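## Task

Unclip both black insoles from the hanger and put them down flat on the table next to each other, near but with no overlap; the remaining insole must stay clipped and the hanger must stay on its rail.

## Robot and tools

Robot: two arms, left_arm and right_arm, each with a two-finger parallel gripper and a wrist camera. Bases in the scene frame: left_arm at (-0.006, +0.260, +0.036) m, right_arm at (+0.052, -0.274, +0.043) m. A camera stand sits behind them. Loose objects may occasionally get nudged by something other than the robot.

Scene frame: origin at table-top height, halfway between the nominal bases; +x points out over the table, +z up, left_arm is on the +y side (image left/right does not follow arm names). Reported end_effector_position (m) and end_effector_quat_wxyz use this frame and may be off by a few cm, more at long reach. The gripper's fingers point along its own +z, open and close along its own y; end_effector_position is the point between the pads, roughly 1 cm short of the tips.

Command rows: every row has 14 numbers in [-1, 1]: dx, dy, dz, rx, ry, rz, opening for left_arm, then the same seven for right_arm, even when only one arm moves. The six pose numbers are an offset, not a pose, expressed along that arm's own Hand target axes (gripper frame), measured from the Hand target as it stood when the action or move began. Scale: 1.0 = 0.6 m for dx, dy, dz and 180 degrees for rx, ry, rz, which together form one rotation vector. Sending the same offset twice moves the arm twice. Opening is absolute: +1 fully open (0.094 m), -1 closed. To leave an arm alone, give it six zeros and repeat its current opening; a 0 opening is itself a command (half open).

execute_actions(actions, cameras): actions is a list of actions; each action is a table of up to 15 rows, one per 1/30 s step. If fewer rows are given, the last row is held to step 15. Every row in an action counts from the action's start pose, not from the previous row. Images are returned only for an empty actions list or when cameras names them (["all"], a list of names, or []). Camera names: cam_high, cam_low (896x504), cam_left_wrist, cam_right_wrist (672x504, fisheye). An unknown name voids the call.

move(target, speed, blend, opening_speed, grip_force, blocking, cameras): drives each gripper in a straight line toward target, one 14-number row or a list of up to 15 rows; every row in a list is an offset from the same starting Hand targets. speed: path top speed in m/s, 0.002 to 2.9, default 0.25 (turns up to twice that in rad/s); one value or one per target. blend: corner rounding in m for lists, 0 = stop at each point. opening_speed: rate of opening change per second on the -1..+1 scale, at least 0.2; use it to close gently. grip_force: per-pad force limit in N, 10 to 50, one value or one per arm; it persists and lower values close slowly. blocking=false returns after about 0.5 s while the move continues. A move is capped at 10 s. The result adds a move: line with the ending (done, off_target, moving, held, fault) and limits (paced = pose clipped; held = steps withheld). Paths do not avoid obstacles or the other arm; faster moves lag and overshoot more.

wait(seconds 0 to 3600) lets time pass with no new commands; stop() brakes a running move; zoom_image(camera, region [x0, y0, x1, y1] in pixels, max 504 by 504) enlarges part of the latest image from a camera; read_manual gives licence text only; finished_scene(scene, 1 to 3) ends the scene irreversibly. After ending scene 1, make no further call in that reply.

Controller behaviour: commanded orientation is clipped each step to within 40 degrees of the measured one. Hand target in results is the last commanded pose after clipping; the gripper often rests a few cm short because of friction or load, which is not evidence of contact. A new execute_actions call with zero offsets re-requests the target; otherwise send the remaining gap as an offset. A wrist near the first joint's axis can make small motions swing the whole arm; route around an arm's own base rather than close past it.

Results: Hand target, end-effector pose, Joint positions (the last per arm is finger opening in m), Joint velocities (may say within noise), Joint torques (noisy, offset), grip_measured (opening on the command scale; reads a bit wide when empty and does not reveal first contact), grip_effort_nm (gripper motor effort, negative = closing), Tool commands, motor temperatures. MOTOR HOT appears at 75 °C; at 90 °C the arm folds and idles for the rest of the scene; at 100 °C it falls. Holding loads, stretched poses and pushing at unreachable targets heat motors, even while you think.

Avoid: dropping insoles or releasing them while moving, anything leaving the table, pulling the hanger off its rail, fast or hard contact with the table, rail or stand, any contact between the two arms or gripping the other arm's fingers, and lingering pushes (command the target back past the gripper to relieve one).

Each tool is called after ">>>" as a command line: name --argument value for each argument, lists and objects as JSON in quotes; but a table of rows of numbers goes row by row, as --pt "numbers of a row", without its own name.

## Session

>>> execute_actions --actions '[]'

Scene clock: 0.00 s.
left_arm: end_effector_position=(+0.1769, +0.1133, +0.1277) grip_measured=+1.000 grip_effort_nm=n/a end_effector_quat_wxyz=(+0.440, -0.087, +0.874, -0.187) | right_arm: end_effector_position=(+0.2797, -0.2407, +0.1821) grip_measured=+1.000 grip_effort_nm=n/a end_effector_quat_wxyz=(+0.413, +0.035, +0.906, +0.082)
Joint positions: left_arm=[-1.222 0.655 0.26 -0.418 -0.725 -1.113 0.094] | right_arm=[0.14 0.523 0.484 -0.664 -0.027 0.213 0.094]
Joint velocities: within noise
Joint torques (N m): no reading
Motor temperatures (°C): left_arm=[24 32 38 38 24 23 28] | right_arm=[25 32 43 47 26 22 31]
Heat: left arm: 38 °C; right arm: 47 °C.
Hand target: left_arm +0.1782, +0.1144, +0.1314; +0.445, -0.088, +0.872, -0.186 | right_arm +0.2809, -0.2406, +0.1882; +0.421, +0.035, +0.903, +0.083
Tool commands: left_gripper/opening=+1.0 right_gripper/opening=+1.0

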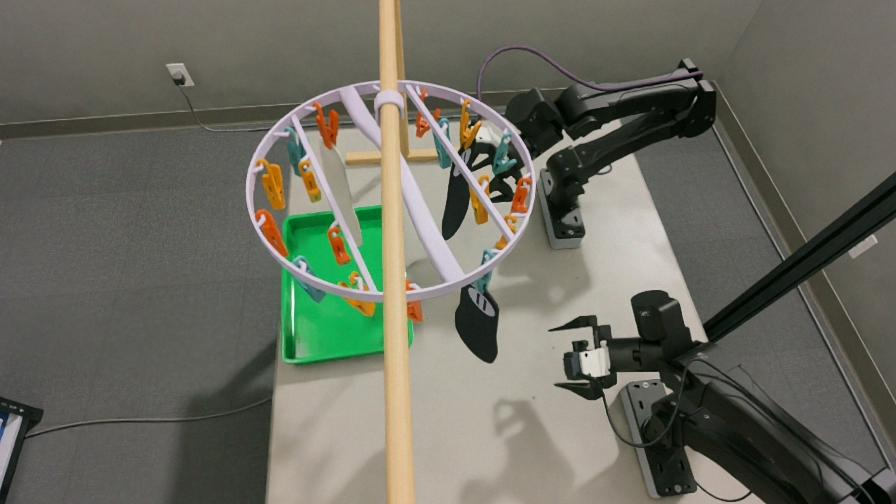

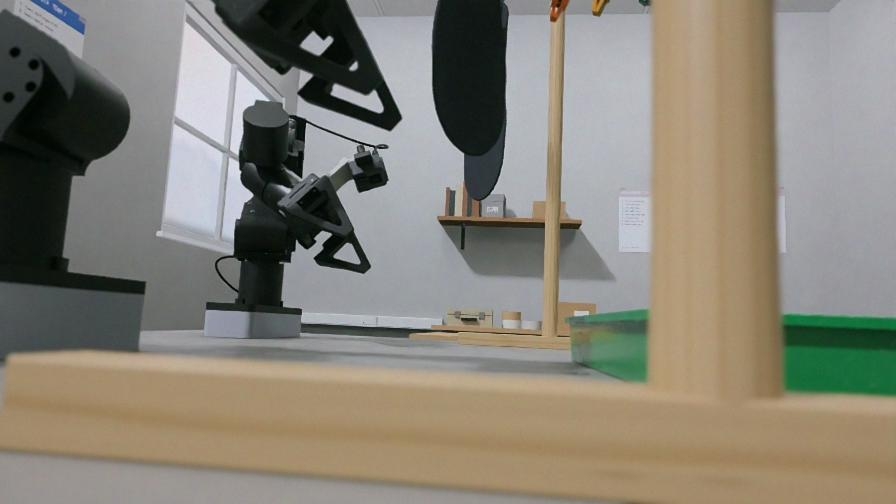

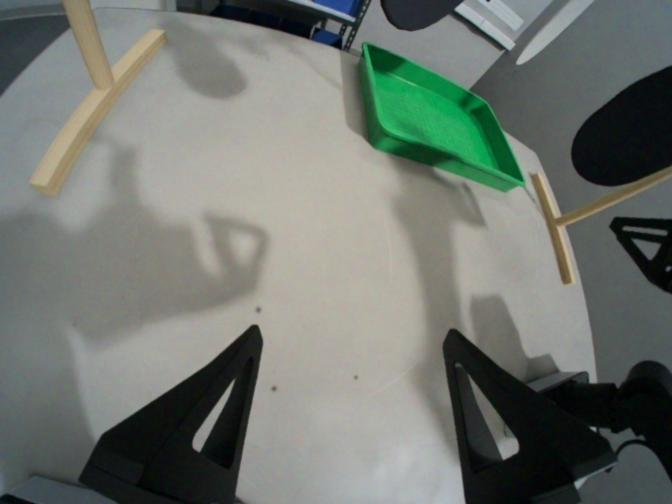

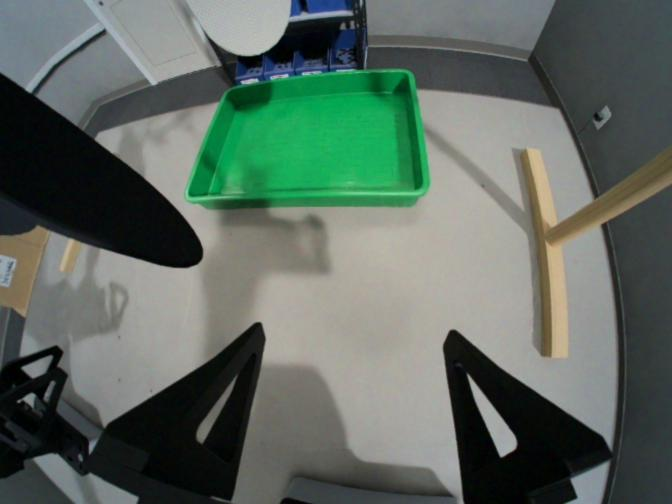

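>>> zoom_image --camera "cam_high" --region '[360, 80, 600, 240]'

>>> zoom_image --camera "cam_high" --region '[400, 220, 580, 380]'

>>> zoom_image --camera "cam_high" --region '[240, 80, 440, 340]'

>>> zoom_image --camera "cam_low" --region '[380, 0, 660, 220]'

Scaled by 2.100 from the camera's image (finer frame: 1280x720).

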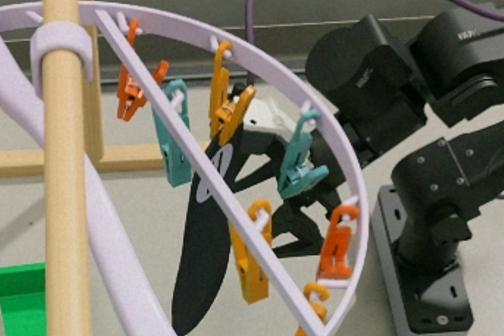

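Scaled by 2.800 from the camera's image (finer frame: 1280x720).

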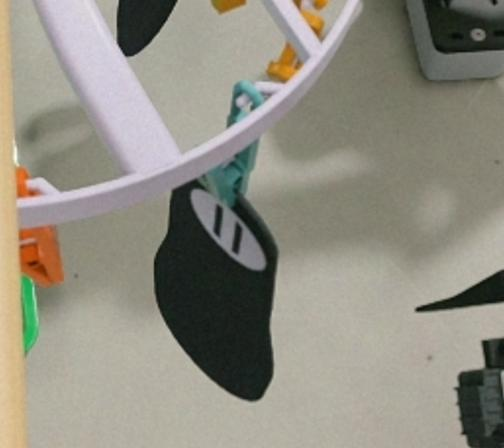

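Scaled by 1.938 from the camera's image (finer frame: 1280x720).

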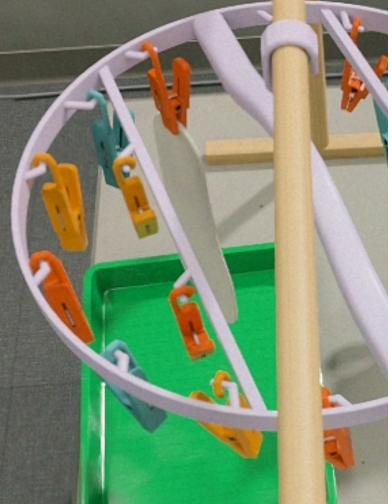

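Scaled by 1.800 from the camera's image (finer frame: 1280x720).

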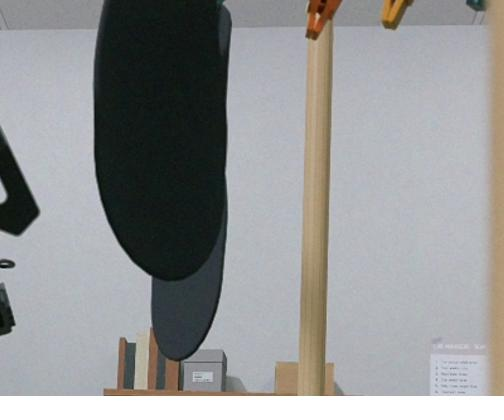

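>>> zoom_image --camera "cam_low" --region '[200, 0, 460, 200]'

>>> zoom_image --camera "cam_low" --region '[200, 80, 420, 350]'

>>> zoom_image --camera "cam_high" --region '[520, 280, 720, 440]'

Scaled by 1.938 from the camera's image (finer frame: 1280x720).

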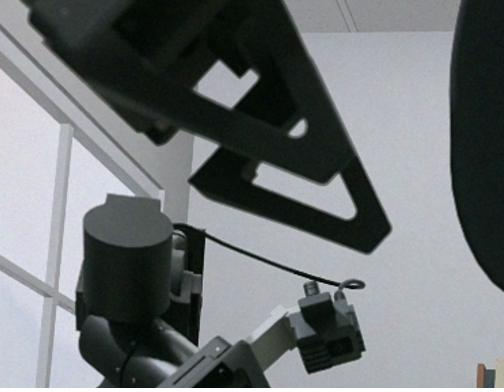

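Scaled by 1.867 from the camera's image (finer frame: 1280x720).

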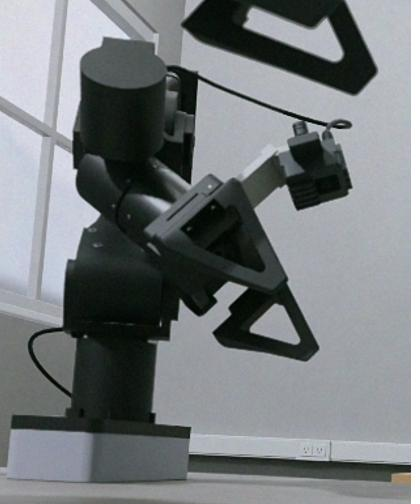

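Scaled by 2.520 from the camera's image (finer frame: 1280x720).

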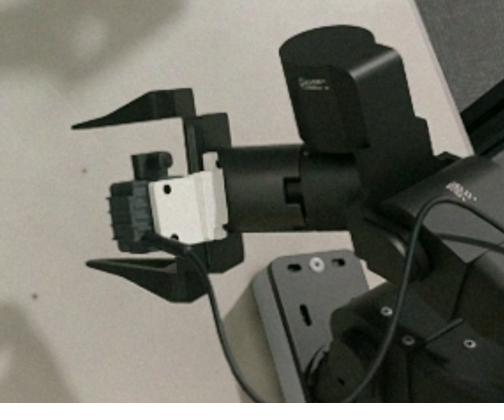

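>>> zoom_image --camera "cam_high" --region '[440, 110, 530, 220]'

>>> zoom_image --camera "cam_right_wrist" --region '[0, 60, 300, 300]'

Scaled by 4.582 from the camera's image (finer frame: 1280x720).

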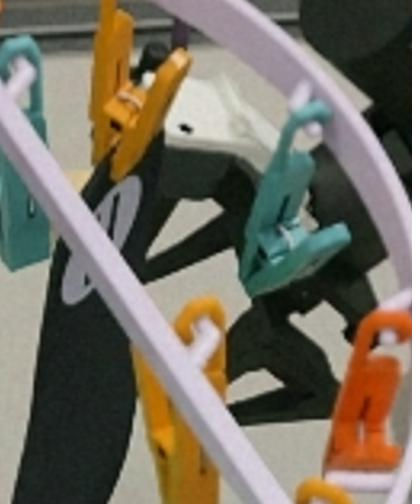

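Scaled by 1.680 from the camera's image (finer frame: 960x720).

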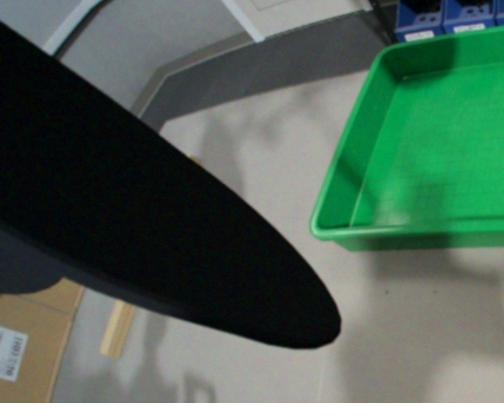

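>>> move --target '[-0.2855, 0.0435, -0.0688, 0.1934, -0.1355, 0.1949, 1.0, -0.08605, 0.11303, -0.08125, -0.2171, -0.1879, -0.1378, 1.0]' --speed 0.15 --cameras '["all"]'

Scene clock: 66.10 s.
left_arm: end_effector_position=(+0.2462, +0.2029, +0.2682) grip_measured=+1.000 grip_effort_nm=0.00 end_effector_quat_wxyz=(+0.653, +0.269, +0.655, -0.269) | right_arm: end_effector_position=(+0.2771, -0.1868, +0.2761) grip_measured=+1.000 grip_effort_nm=0.00 end_effector_quat_wxyz=(+0.658, -0.276, +0.650, +0.263)
Joint positions: left_arm=[0.501 0.764 0.251 0.503 1.289 0.01 0.094] | right_arm=[-0.379 0.444 0.202 0.252 -1.177 -0.012 0.094]
Joint torques (N m): left_arm=[0.25 0.14 7.36 1.73 0.11 -0.07] | right_arm=[-0.29 2.06 6.84 1.45 -0.09 0.12]
Heat: left arm: 40 °C; right arm: 46 °C.
Hand target: left_arm +0.2459, +0.2031, +0.2702; +0.653, +0.270, +0.653, -0.270 | right_arm +0.2763, -0.1866, +0.2702; +0.654, -0.271, +0.653, +0.271
Off the commanded pose: left_arm 0.002 m, 0 deg | right_arm 0.006 m, 1 deg.
move: done
cam_left_wrist: T_world_to_cam=[[-0.66649, -0.74551, 0.00191, 0.3232], [-0.39434, 0.35037, -0.84955, 0.30227], [0.63268, -0.56697, -0.52751, 0.20496]] pos_world=[0.20493, 0.25124, 0.36429]
cam_right_wrist: T_world_to_cam=[[0.72416, -0.68795, 0.04808, -0.33596], [-0.33076, -0.40765, -0.85113, 0.29573], [0.60514, 0.60046, -0.52275, 0.19752]] pos_world=[0.22158, -0.22917, 0.37111]

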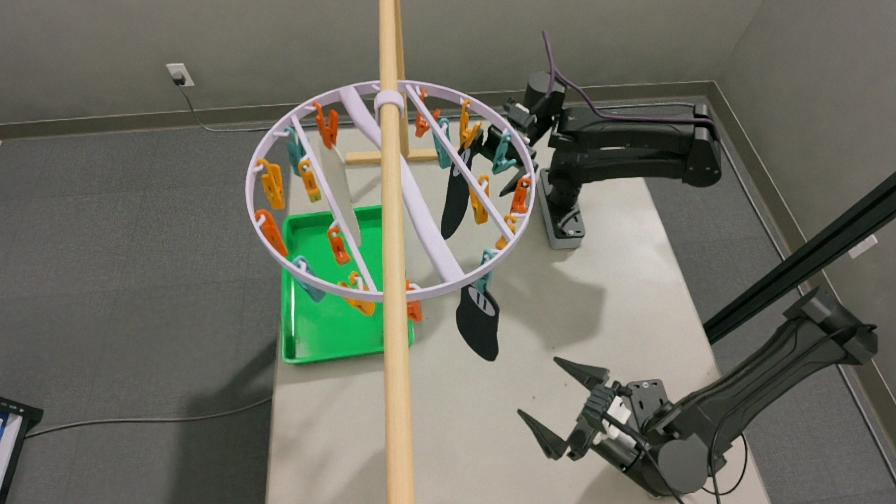

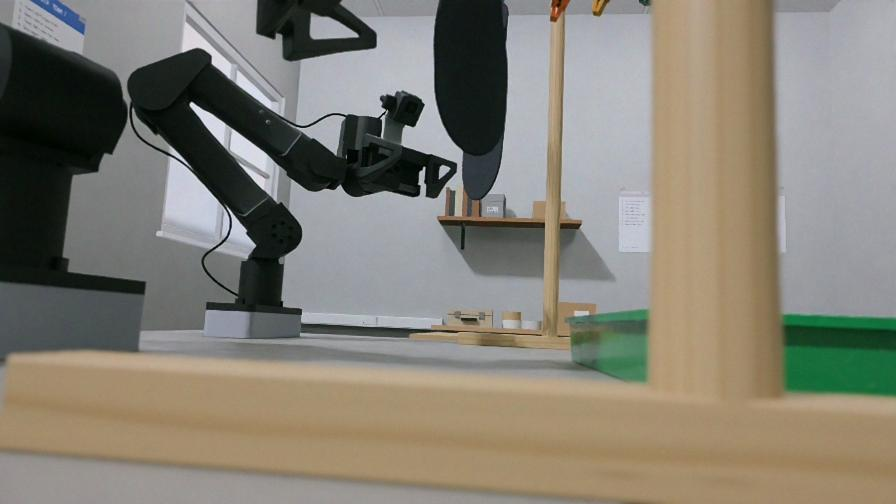

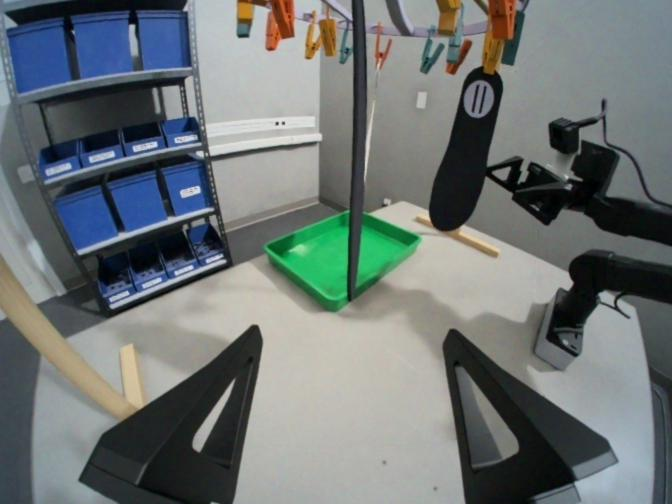

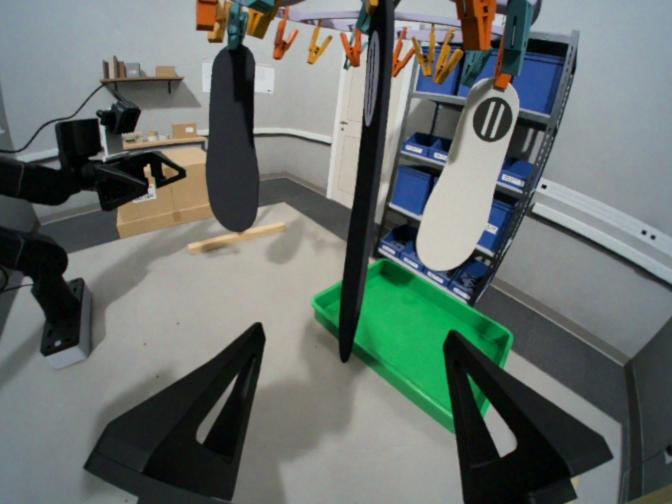

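>>> zoom_image --camera "cam_right_wrist" --region '[260, 0, 460, 400]'

>>> zoom_image --camera "cam_left_wrist" --region '[260, 0, 560, 330]'

>>> zoom_image --camera "cam_high" --region '[440, 90, 580, 230]'

Scaled by 1.260 from the camera's image (finer frame: 960x720).

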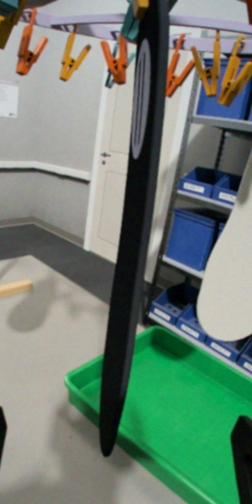

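Scaled by 1.527 from the camera's image (finer frame: 960x720).

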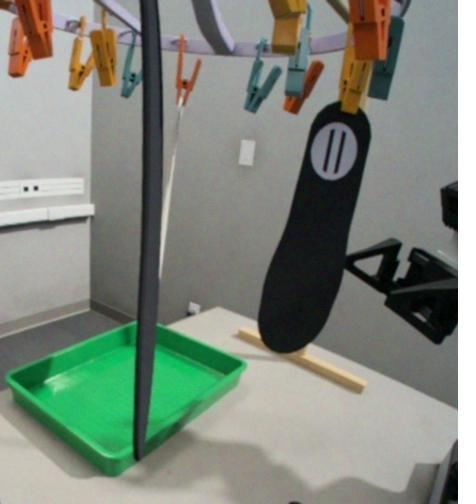

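Scaled by 3.600 from the camera's image (finer frame: 1280x720).

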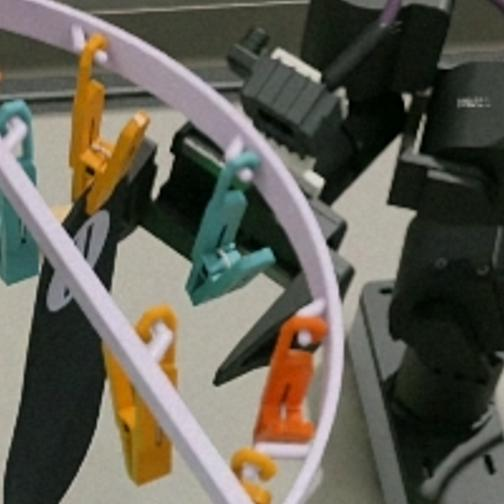

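>>> move --target '[0, -0.0037, 0.125, 0.0089, 0, 0, 1.0, 0, 0.001, 0.06, -0.0611, 0, 0, 1.0]' --speed 0.1 --cameras '["cam_high", "cam_left_wrist", "cam_right_wrist"]'

Scene clock: 78.87 s.
left_arm: end_effector_position=(+0.2933, +0.1498, +0.2594) grip_measured=+1.000 grip_effort_nm=0.00 end_effector_quat_wxyz=(+0.642, +0.276, +0.657, -0.282) | right_arm: end_effector_position=(+0.3003, -0.1630, +0.2577) grip_measured=+1.000 grip_effort_nm=0.00 end_effector_quat_wxyz=(+0.619, -0.321, +0.635, +0.332)
Joint positions: left_arm=[0.107 1.02 0.305 0.688 0.925 0.006 0.094] | right_arm=[-0.236 0.851 0.215 0.597 -1.214 -0.012 0.094]
Joint torques (N m): left_arm=[-0.54 -1.11 9.11 2.01 -0.03 -0.08] | right_arm=[0.8 -0.2 10.91 1.44 -0.13 0.12]
Heat: left arm: 41 °C; right arm: 46 °C.
Hand target: left_arm +0.2974, +0.1485, +0.2702; +0.650, +0.280, +0.650, -0.279 | right_arm +0.3013, -0.1607, +0.2702; +0.625, -0.332, +0.624, +0.332
Off the commanded pose: left_arm 0.012 m, 1 deg | right_arm 0.013 m, 2 deg.
move: off_target (left_arm, right_arm)
cam_left_wrist: T_world_to_cam=[[-0.68854, -0.725, 0.01704, 0.31449], [-0.40129, 0.36133, -0.84167, 0.33037], [0.60405, -0.58636, -0.53972, 0.15489]] pos_world=[0.25555, 0.19945, 0.3563]
cam_right_wrist: T_world_to_cam=[[0.83664, -0.54775, 0.00169, -0.33453], [-0.293, -0.45013, -0.84352, 0.27722], [0.4628, 0.70523, -0.53709, 0.22313]] pos_world=[0.25784, -0.21582, 0.35425]

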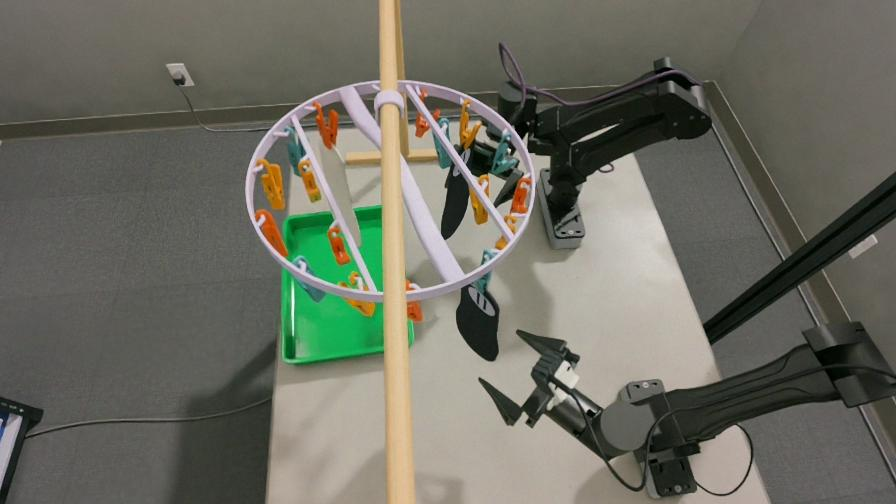

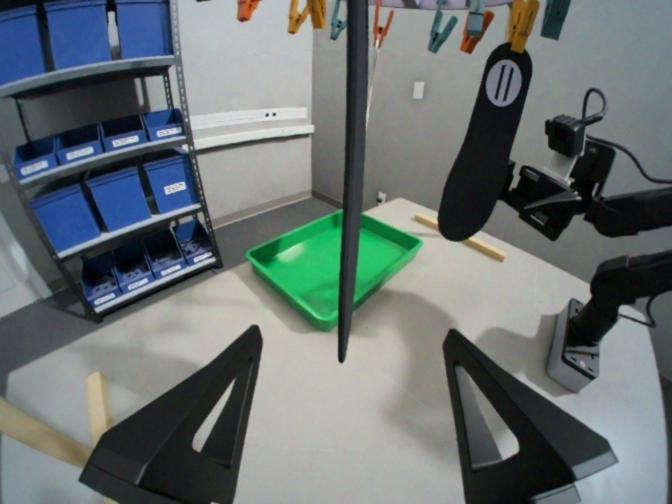

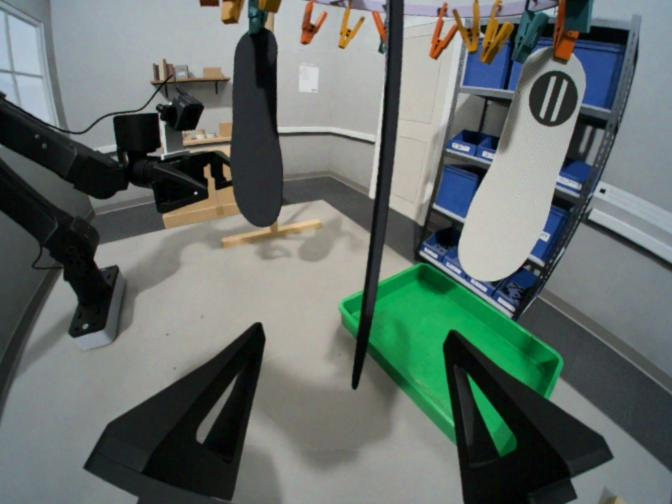

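>>> zoom_image --camera "cam_high" --region '[430, 100, 550, 250]'

>>> zoom_image --camera "cam_right_wrist" --region '[220, 0, 520, 420]'

>>> zoom_image --camera "cam_high" --region '[430, 260, 610, 440]'

Scaled by 3.360 from the camera's image (finer frame: 1280x720).

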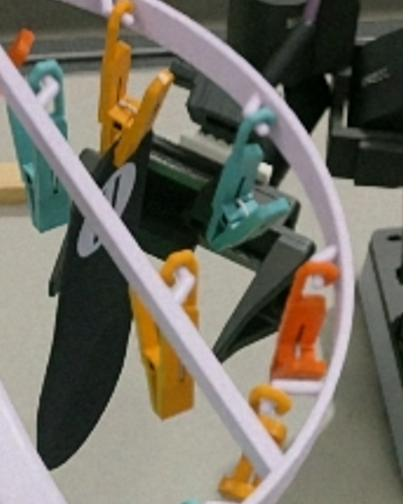

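Scaled by 1.200 from the camera's image (finer frame: 960x720).

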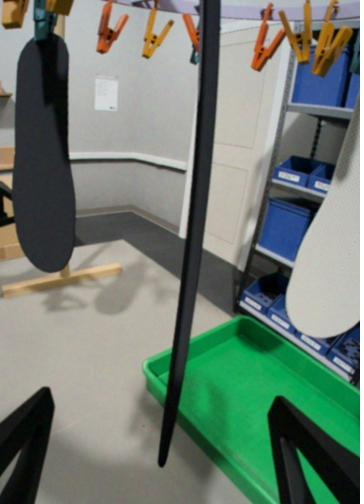

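Scaled by 2.800 from the camera's image (finer frame: 1280x720).

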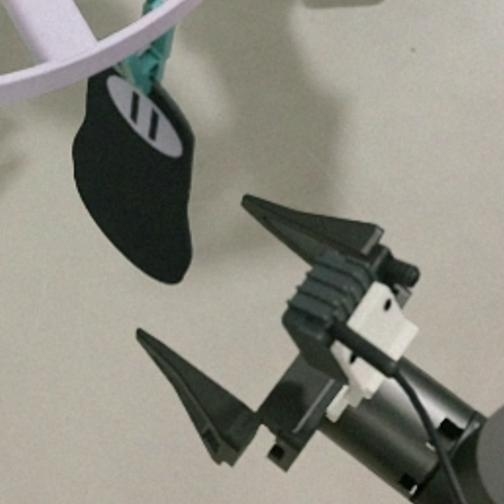

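>>> move --target '[0, 0.0083, 0.065, 0, 0, 0, 1.0, 0, -0.0067, 0.055, 0, 0, 0, 1.0]' --speed 0.08 --cameras '["cam_high", "cam_low", "cam_left_wrist", "cam_right_wrist"]'

Scene clock: 87.73 s.
left_arm: end_effector_position=(+0.3232, +0.1257, +0.2602) grip_measured=+1.000 grip_effort_nm=0.00 end_effector_quat_wxyz=(+0.642, +0.277, +0.657, -0.281) | right_arm: end_effector_position=(+0.3182, -0.1370, +0.2563) grip_measured=+1.000 grip_effort_nm=0.00 end_effector_quat_wxyz=(+0.614, -0.328, +0.634, +0.337)
Joint positions: left_arm=[-0.027 1.188 0.386 0.777 0.791 0.005 0.094] | right_arm=[-0.062 0.976 0.25 0.686 -1.058 -0.01 0.094]
Joint torques (N m): left_arm=[-0.79 -2.29 8.83 2.05 0 -0.03] | right_arm=[0.85 -0.98 11 1.54 0.08 0.12]
Heat: left arm: 41 °C; right arm: 45 °C.
Hand target: left_arm +0.3279, +0.1237, +0.2702; +0.649, +0.279, +0.650, -0.279 | right_arm +0.3231, -0.1356, +0.2702; +0.625, -0.332, +0.624, +0.332
Off the commanded pose: left_arm 0.011 m, 1 deg | right_arm 0.015 m, 2 deg.
move: off_target (left_arm, right_arm)
cam_left_wrist: T_world_to_cam=[[-0.68853, -0.72509, 0.01335, 0.31856], [-0.39979, 0.36415, -0.84117, 0.35076], [0.60506, -0.5845, -0.54061, 0.12283]] pos_world=[0.28525, 0.17505, 0.3572]
cam_right_wrist: T_world_to_cam=[[0.84619, -0.53288, 0.00109, -0.33611], [-0.2881, -0.45921, -0.84031, 0.28941], [0.44829, 0.71075, -0.5421, 0.20236]] pos_world=[0.27707, -0.19004, 0.35326]

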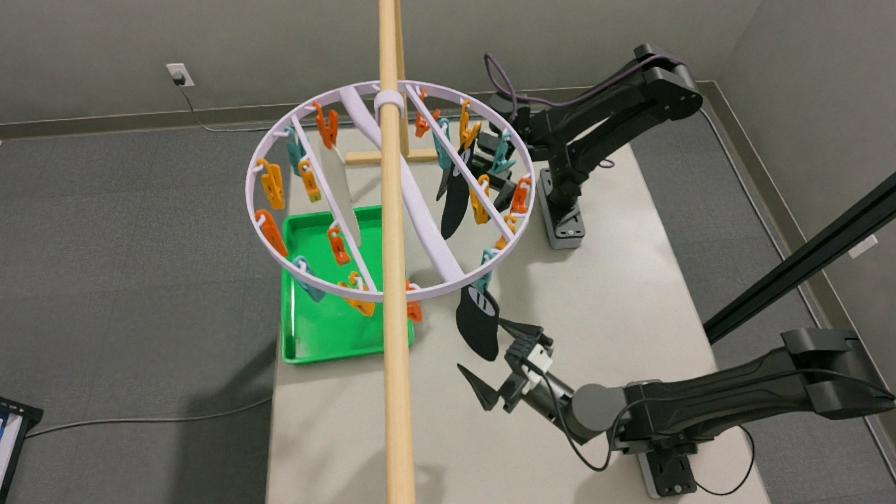

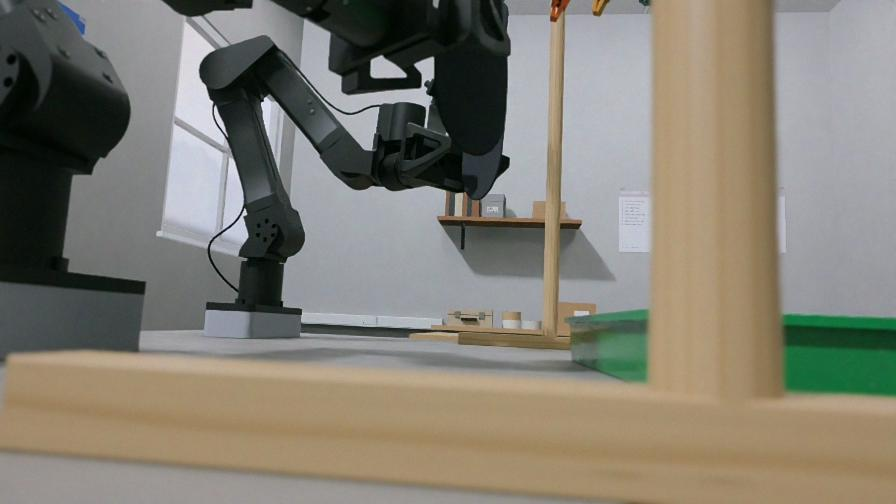

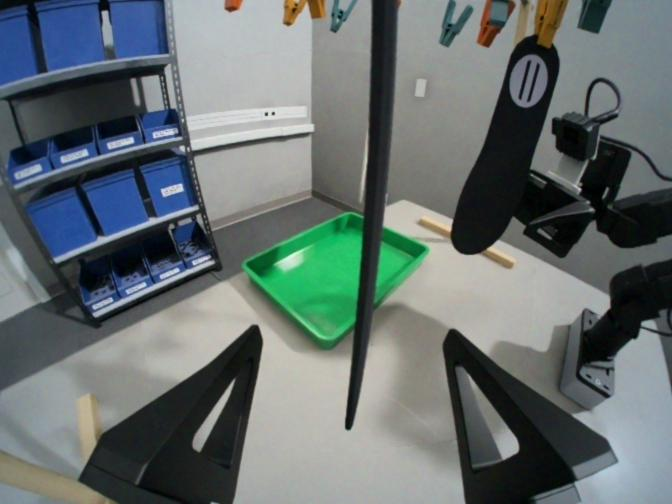

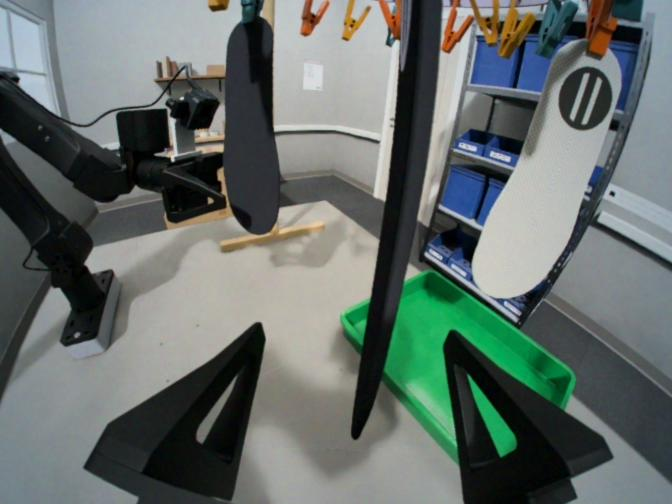

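>>> execute_actions --actions '[]'

Scene clock: 90.47 s.
left_arm: end_effector_position=(+0.3233, +0.1258, +0.2603) grip_measured=+1.000 grip_effort_nm=0.00 end_effector_quat_wxyz=(+0.642, +0.277, +0.657, -0.280) | right_arm: end_effector_position=(+0.3182, -0.1370, +0.2564) grip_measured=+1.000 grip_effort_nm=0.00 end_effector_quat_wxyz=(+0.614, -0.328, +0.634, +0.336)
Joint positions: left_arm=[-0.027 1.188 0.386 0.778 0.791 0.005 0.094] | right_arm=[-0.062 0.976 0.25 0.687 -1.057 -0.01 0.094]
Joint velocities: within noise
Joint torques (N m): left_arm=[-0.59 -2.11 8.85 2.06 0 -0.08] | right_arm=[0.87 -0.99 11.03 1.54 0.08 0.11]
Motor temperatures (°C): left_arm=[24 29 41 36 22 22 25] | right_arm=[25 30 44 45 25 22 29]
Heat: left arm: 41 °C; right arm: 45 °C.
Hand target: left_arm +0.3279, +0.1238, +0.2702; +0.650, +0.279, +0.650, -0.279 | right_arm +0.3231, -0.1356, +0.2702; +0.625, -0.332, +0.624, +0.332
Tool commands: left_gripper/opening=+1.0 right_gripper/opening=+1.0
Off the commanded pose: left_arm 0.011 m, 1 deg | right_arm 0.015 m, 2 deg.
camera_calibration:
cam_left_wrist: T_world_to_cam=[[-0.68826, -0.72535, 0.01302, 0.31872], [-0.39956, 0.36403, -0.84133, 0.35082], [0.60551, -0.58426, -0.54037, 0.12268]] pos_world=[0.28525, 0.17515, 0.3573]
cam_right_wrist: T_world_to_cam=[[0.84599, -0.53319, 0.00182, -0.33628], [-0.28758, -0.45916, -0.84051, 0.2894], [0.44899, 0.71054, -0.54179, 0.20212]] pos_world=[0.27697, -0.19004, 0.35336]

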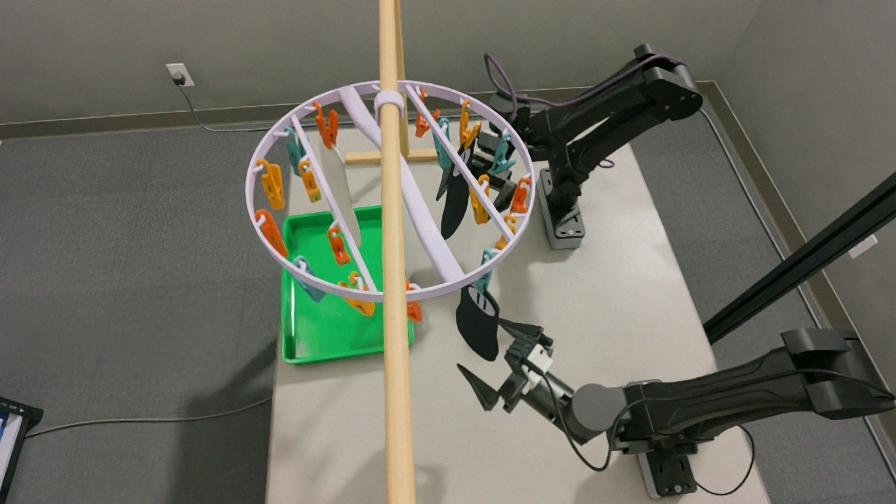

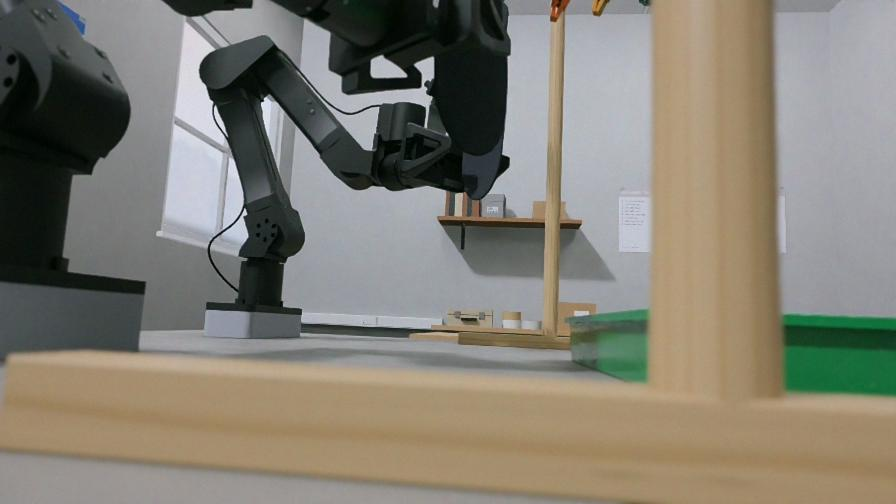

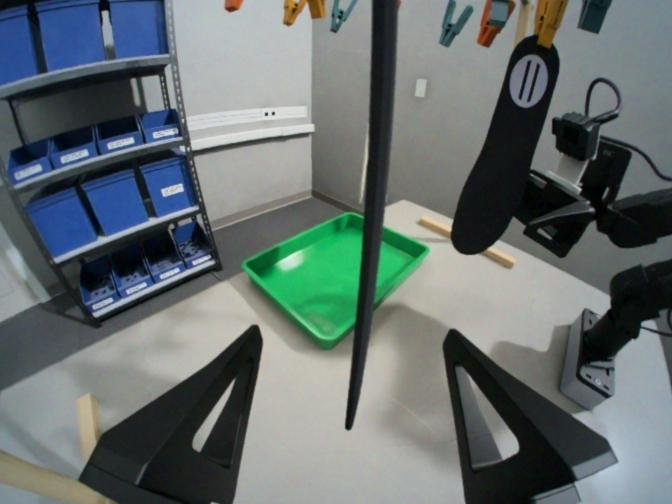

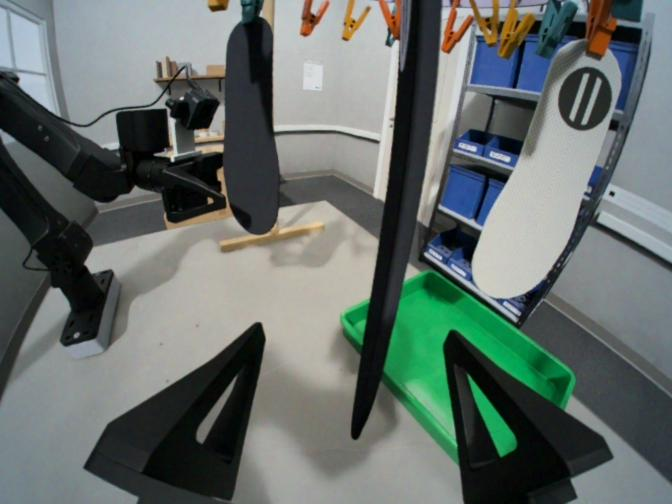

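>>> zoom_image --camera "cam_high" --region '[400, 240, 600, 440]'

>>> zoom_image --camera "cam_high" --region '[400, 80, 600, 280]'

>>> zoom_image --camera "cam_low" --region '[320, 0, 620, 220]'

Scaled by 2.520 from the camera's image (finer frame: 1280x720).

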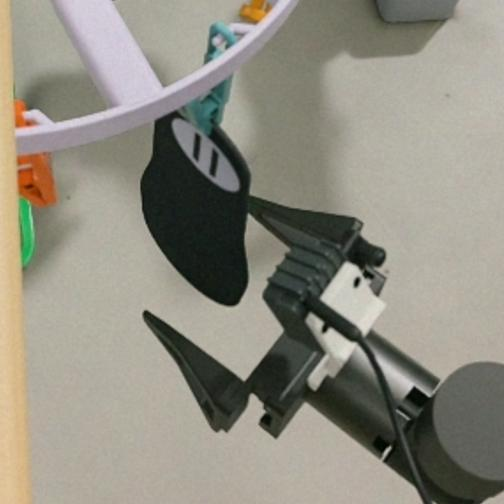

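Scaled by 2.520 from the camera's image (finer frame: 1280x720).

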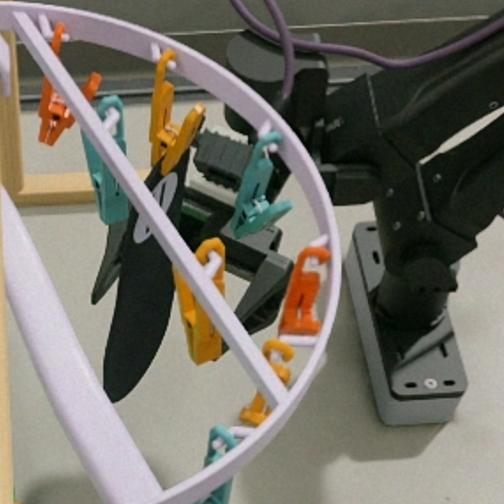

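Scaled by 1.680 from the camera's image (finer frame: 1280x720).

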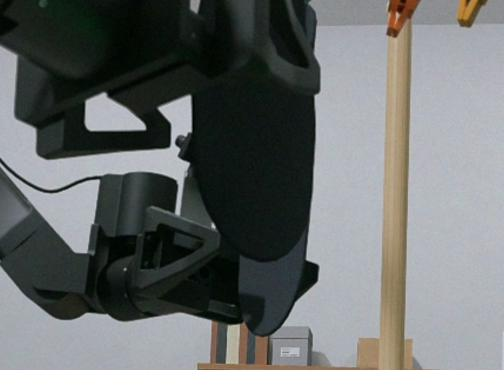

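>>> move --target '[0,0,0,0,0,0,-0.6,0,0,0,0,0,0,-0.6]' --opening_speed 0.8 --cameras '["cam_left_wrist","cam_right_wrist","cam_high"]'

Scene clock: 109.03 s.
left_arm: end_effector_position=(+0.3233, +0.1258, +0.2603) grip_measured=-0.596 grip_effort_nm=-0.16 end_effector_quat_wxyz=(+0.642, +0.277, +0.657, -0.280) | right_arm: end_effector_position=(+0.3183, -0.1370, +0.2564) grip_measured=-0.597 grip_effort_nm=-0.10 end_effector_quat_wxyz=(+0.614, -0.328, +0.634, +0.336)
Joint positions: left_arm=[-0.027 1.188 0.386 0.778 0.791 0.005 0.019] | right_arm=[-0.062 0.976 0.25 0.687 -1.057 -0.01 0.019]
Joint torques (N m): left_arm=[-0.66 -2.1 8.85 2.07 0 -0.05] | right_arm=[0.87 -0.96 11.04 1.54 0.08 0.12]
Heat: left arm: 42 °C; right arm: 44 °C.
Hand target: left_arm +0.3279, +0.1237, +0.2702; +0.649, +0.280, +0.650, -0.279 | right_arm +0.3231, -0.1356, +0.2702; +0.624, -0.332, +0.624, +0.332
Off the commanded pose: left_arm 0.011 m, 1 deg | right_arm 0.015 m, 2 deg.
move: done
cam_left_wrist: T_world_to_cam=[[-0.68826, -0.72535, 0.01302, 0.31872], [-0.39956, 0.36403, -0.84133, 0.35082], [0.60551, -0.58426, -0.54037, 0.12268]] pos_world=[0.28525, 0.17515, 0.3573]
cam_right_wrist: T_world_to_cam=[[0.84577, -0.53355, 0.00183, -0.33638], [-0.28781, -0.45911, -0.84046, 0.28948], [0.44927, 0.71031, -0.54187, 0.20198]] pos_world=[0.27707, -0.19004, 0.35336]
Images, in order (width x height): cam_high 896x504, cam_left_wrist 672x504, cam_right_wrist 672x504.

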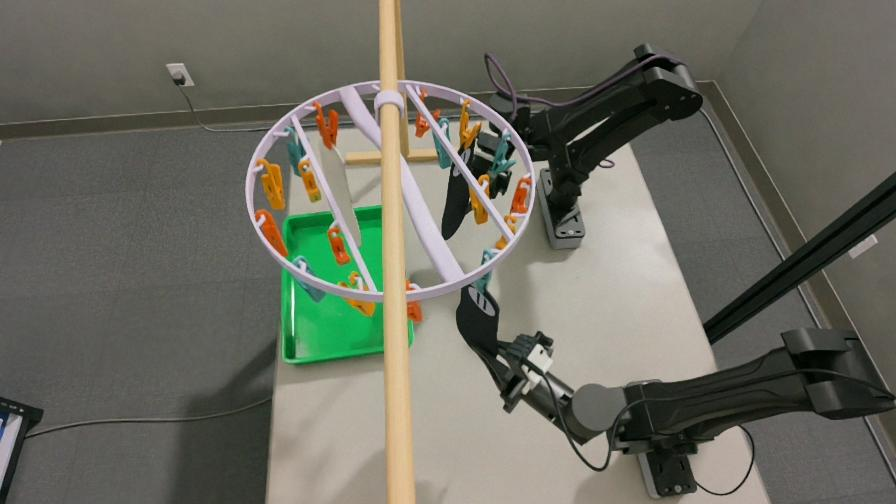

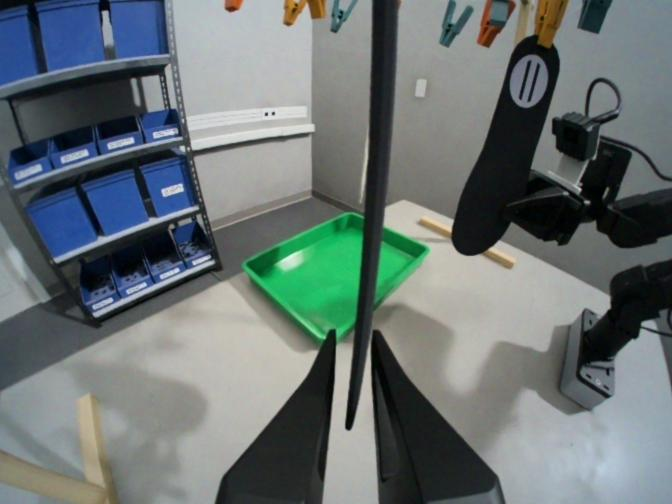

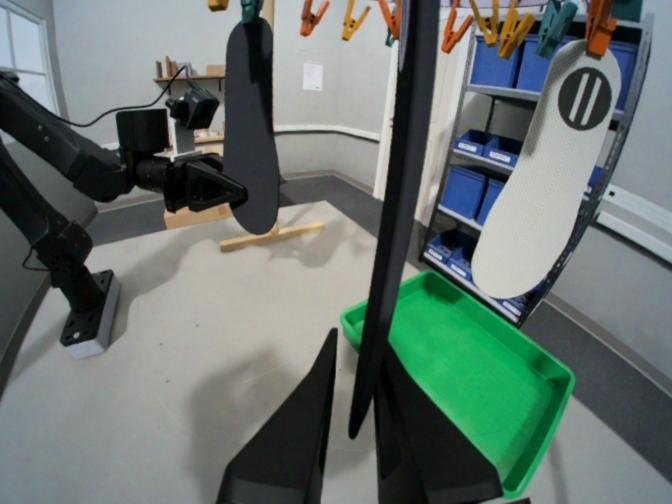

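>>> move --target '[0,0,0,0,0,0,-0.95,0,0,0,0,0,0,-0.95]' --opening_speed 0.4 --grip_force '[30, 30]' --cameras '["cam_left_wrist","cam_right_wrist"]'

Scene clock: 111.83 s.
left_arm: end_effector_position=(+0.3233, +0.1258, +0.2603) grip_measured=-0.915 grip_effort_nm=-0.62 end_effector_quat_wxyz=(+0.642, +0.277, +0.657, -0.280) | right_arm: end_effector_position=(+0.3183, -0.1370, +0.2565) grip_measured=-0.935 grip_effort_nm=-0.64 end_effector_quat_wxyz=(+0.614, -0.328, +0.634, +0.336)
Joint positions: left_arm=[-0.027 1.188 0.386 0.778 0.791 0.005 0.004] | right_arm=[-0.062 0.976 0.25 0.687 -1.057 -0.01 0.003]
Joint torques (N m): left_arm=[-0.7 -2.29 8.8 2.05 0.01 -0.05] | right_arm=[0.88 -0.95 11.04 1.54 0.08 0.12]
Heat: left arm: 43 °C; right arm: 43 °C.
Hand target: left_arm +0.3279, +0.1237, +0.2701; +0.649, +0.280, +0.650, -0.279 | right_arm +0.3231, -0.1356, +0.2702; +0.625, -0.332, +0.624, +0.332
Off the commanded pose: left_arm 0.011 m, 1 deg | right_arm 0.015 m, 2 deg.
grip_force (N): 30, 30
move: done
cam_left_wrist: T_world_to_cam=[[-0.68826, -0.72535, 0.01302, 0.31872], [-0.39956, 0.36403, -0.84133, 0.35082], [0.60551, -0.58426, -0.54037, 0.12268]] pos_world=[0.28525, 0.17515, 0.3573]
cam_right_wrist: T_world_to_cam=[[0.84579, -0.53352, 0.0022, -0.33642], [-0.28742, -0.45913, -0.84059, 0.28947], [0.44948, 0.71032, -0.54167, 0.20195]] pos_world=[0.27697, -0.19004, 0.35346]

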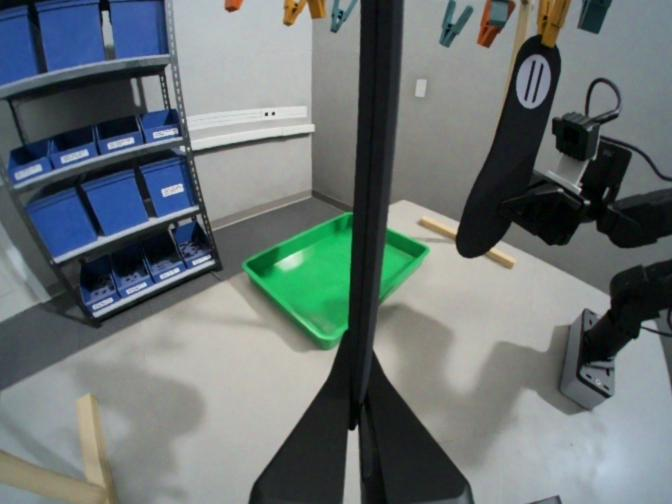

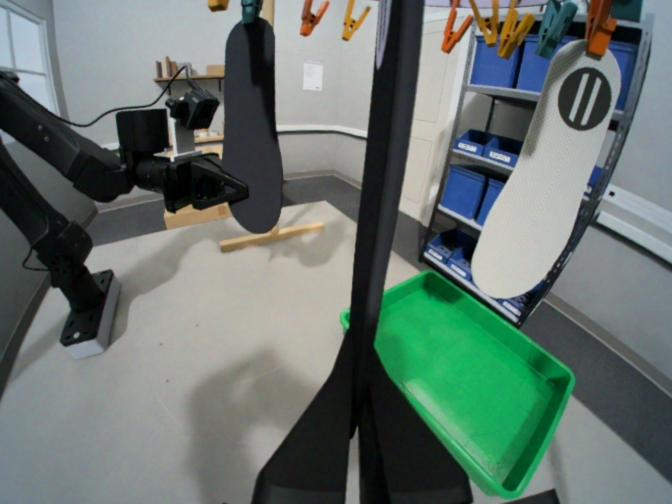

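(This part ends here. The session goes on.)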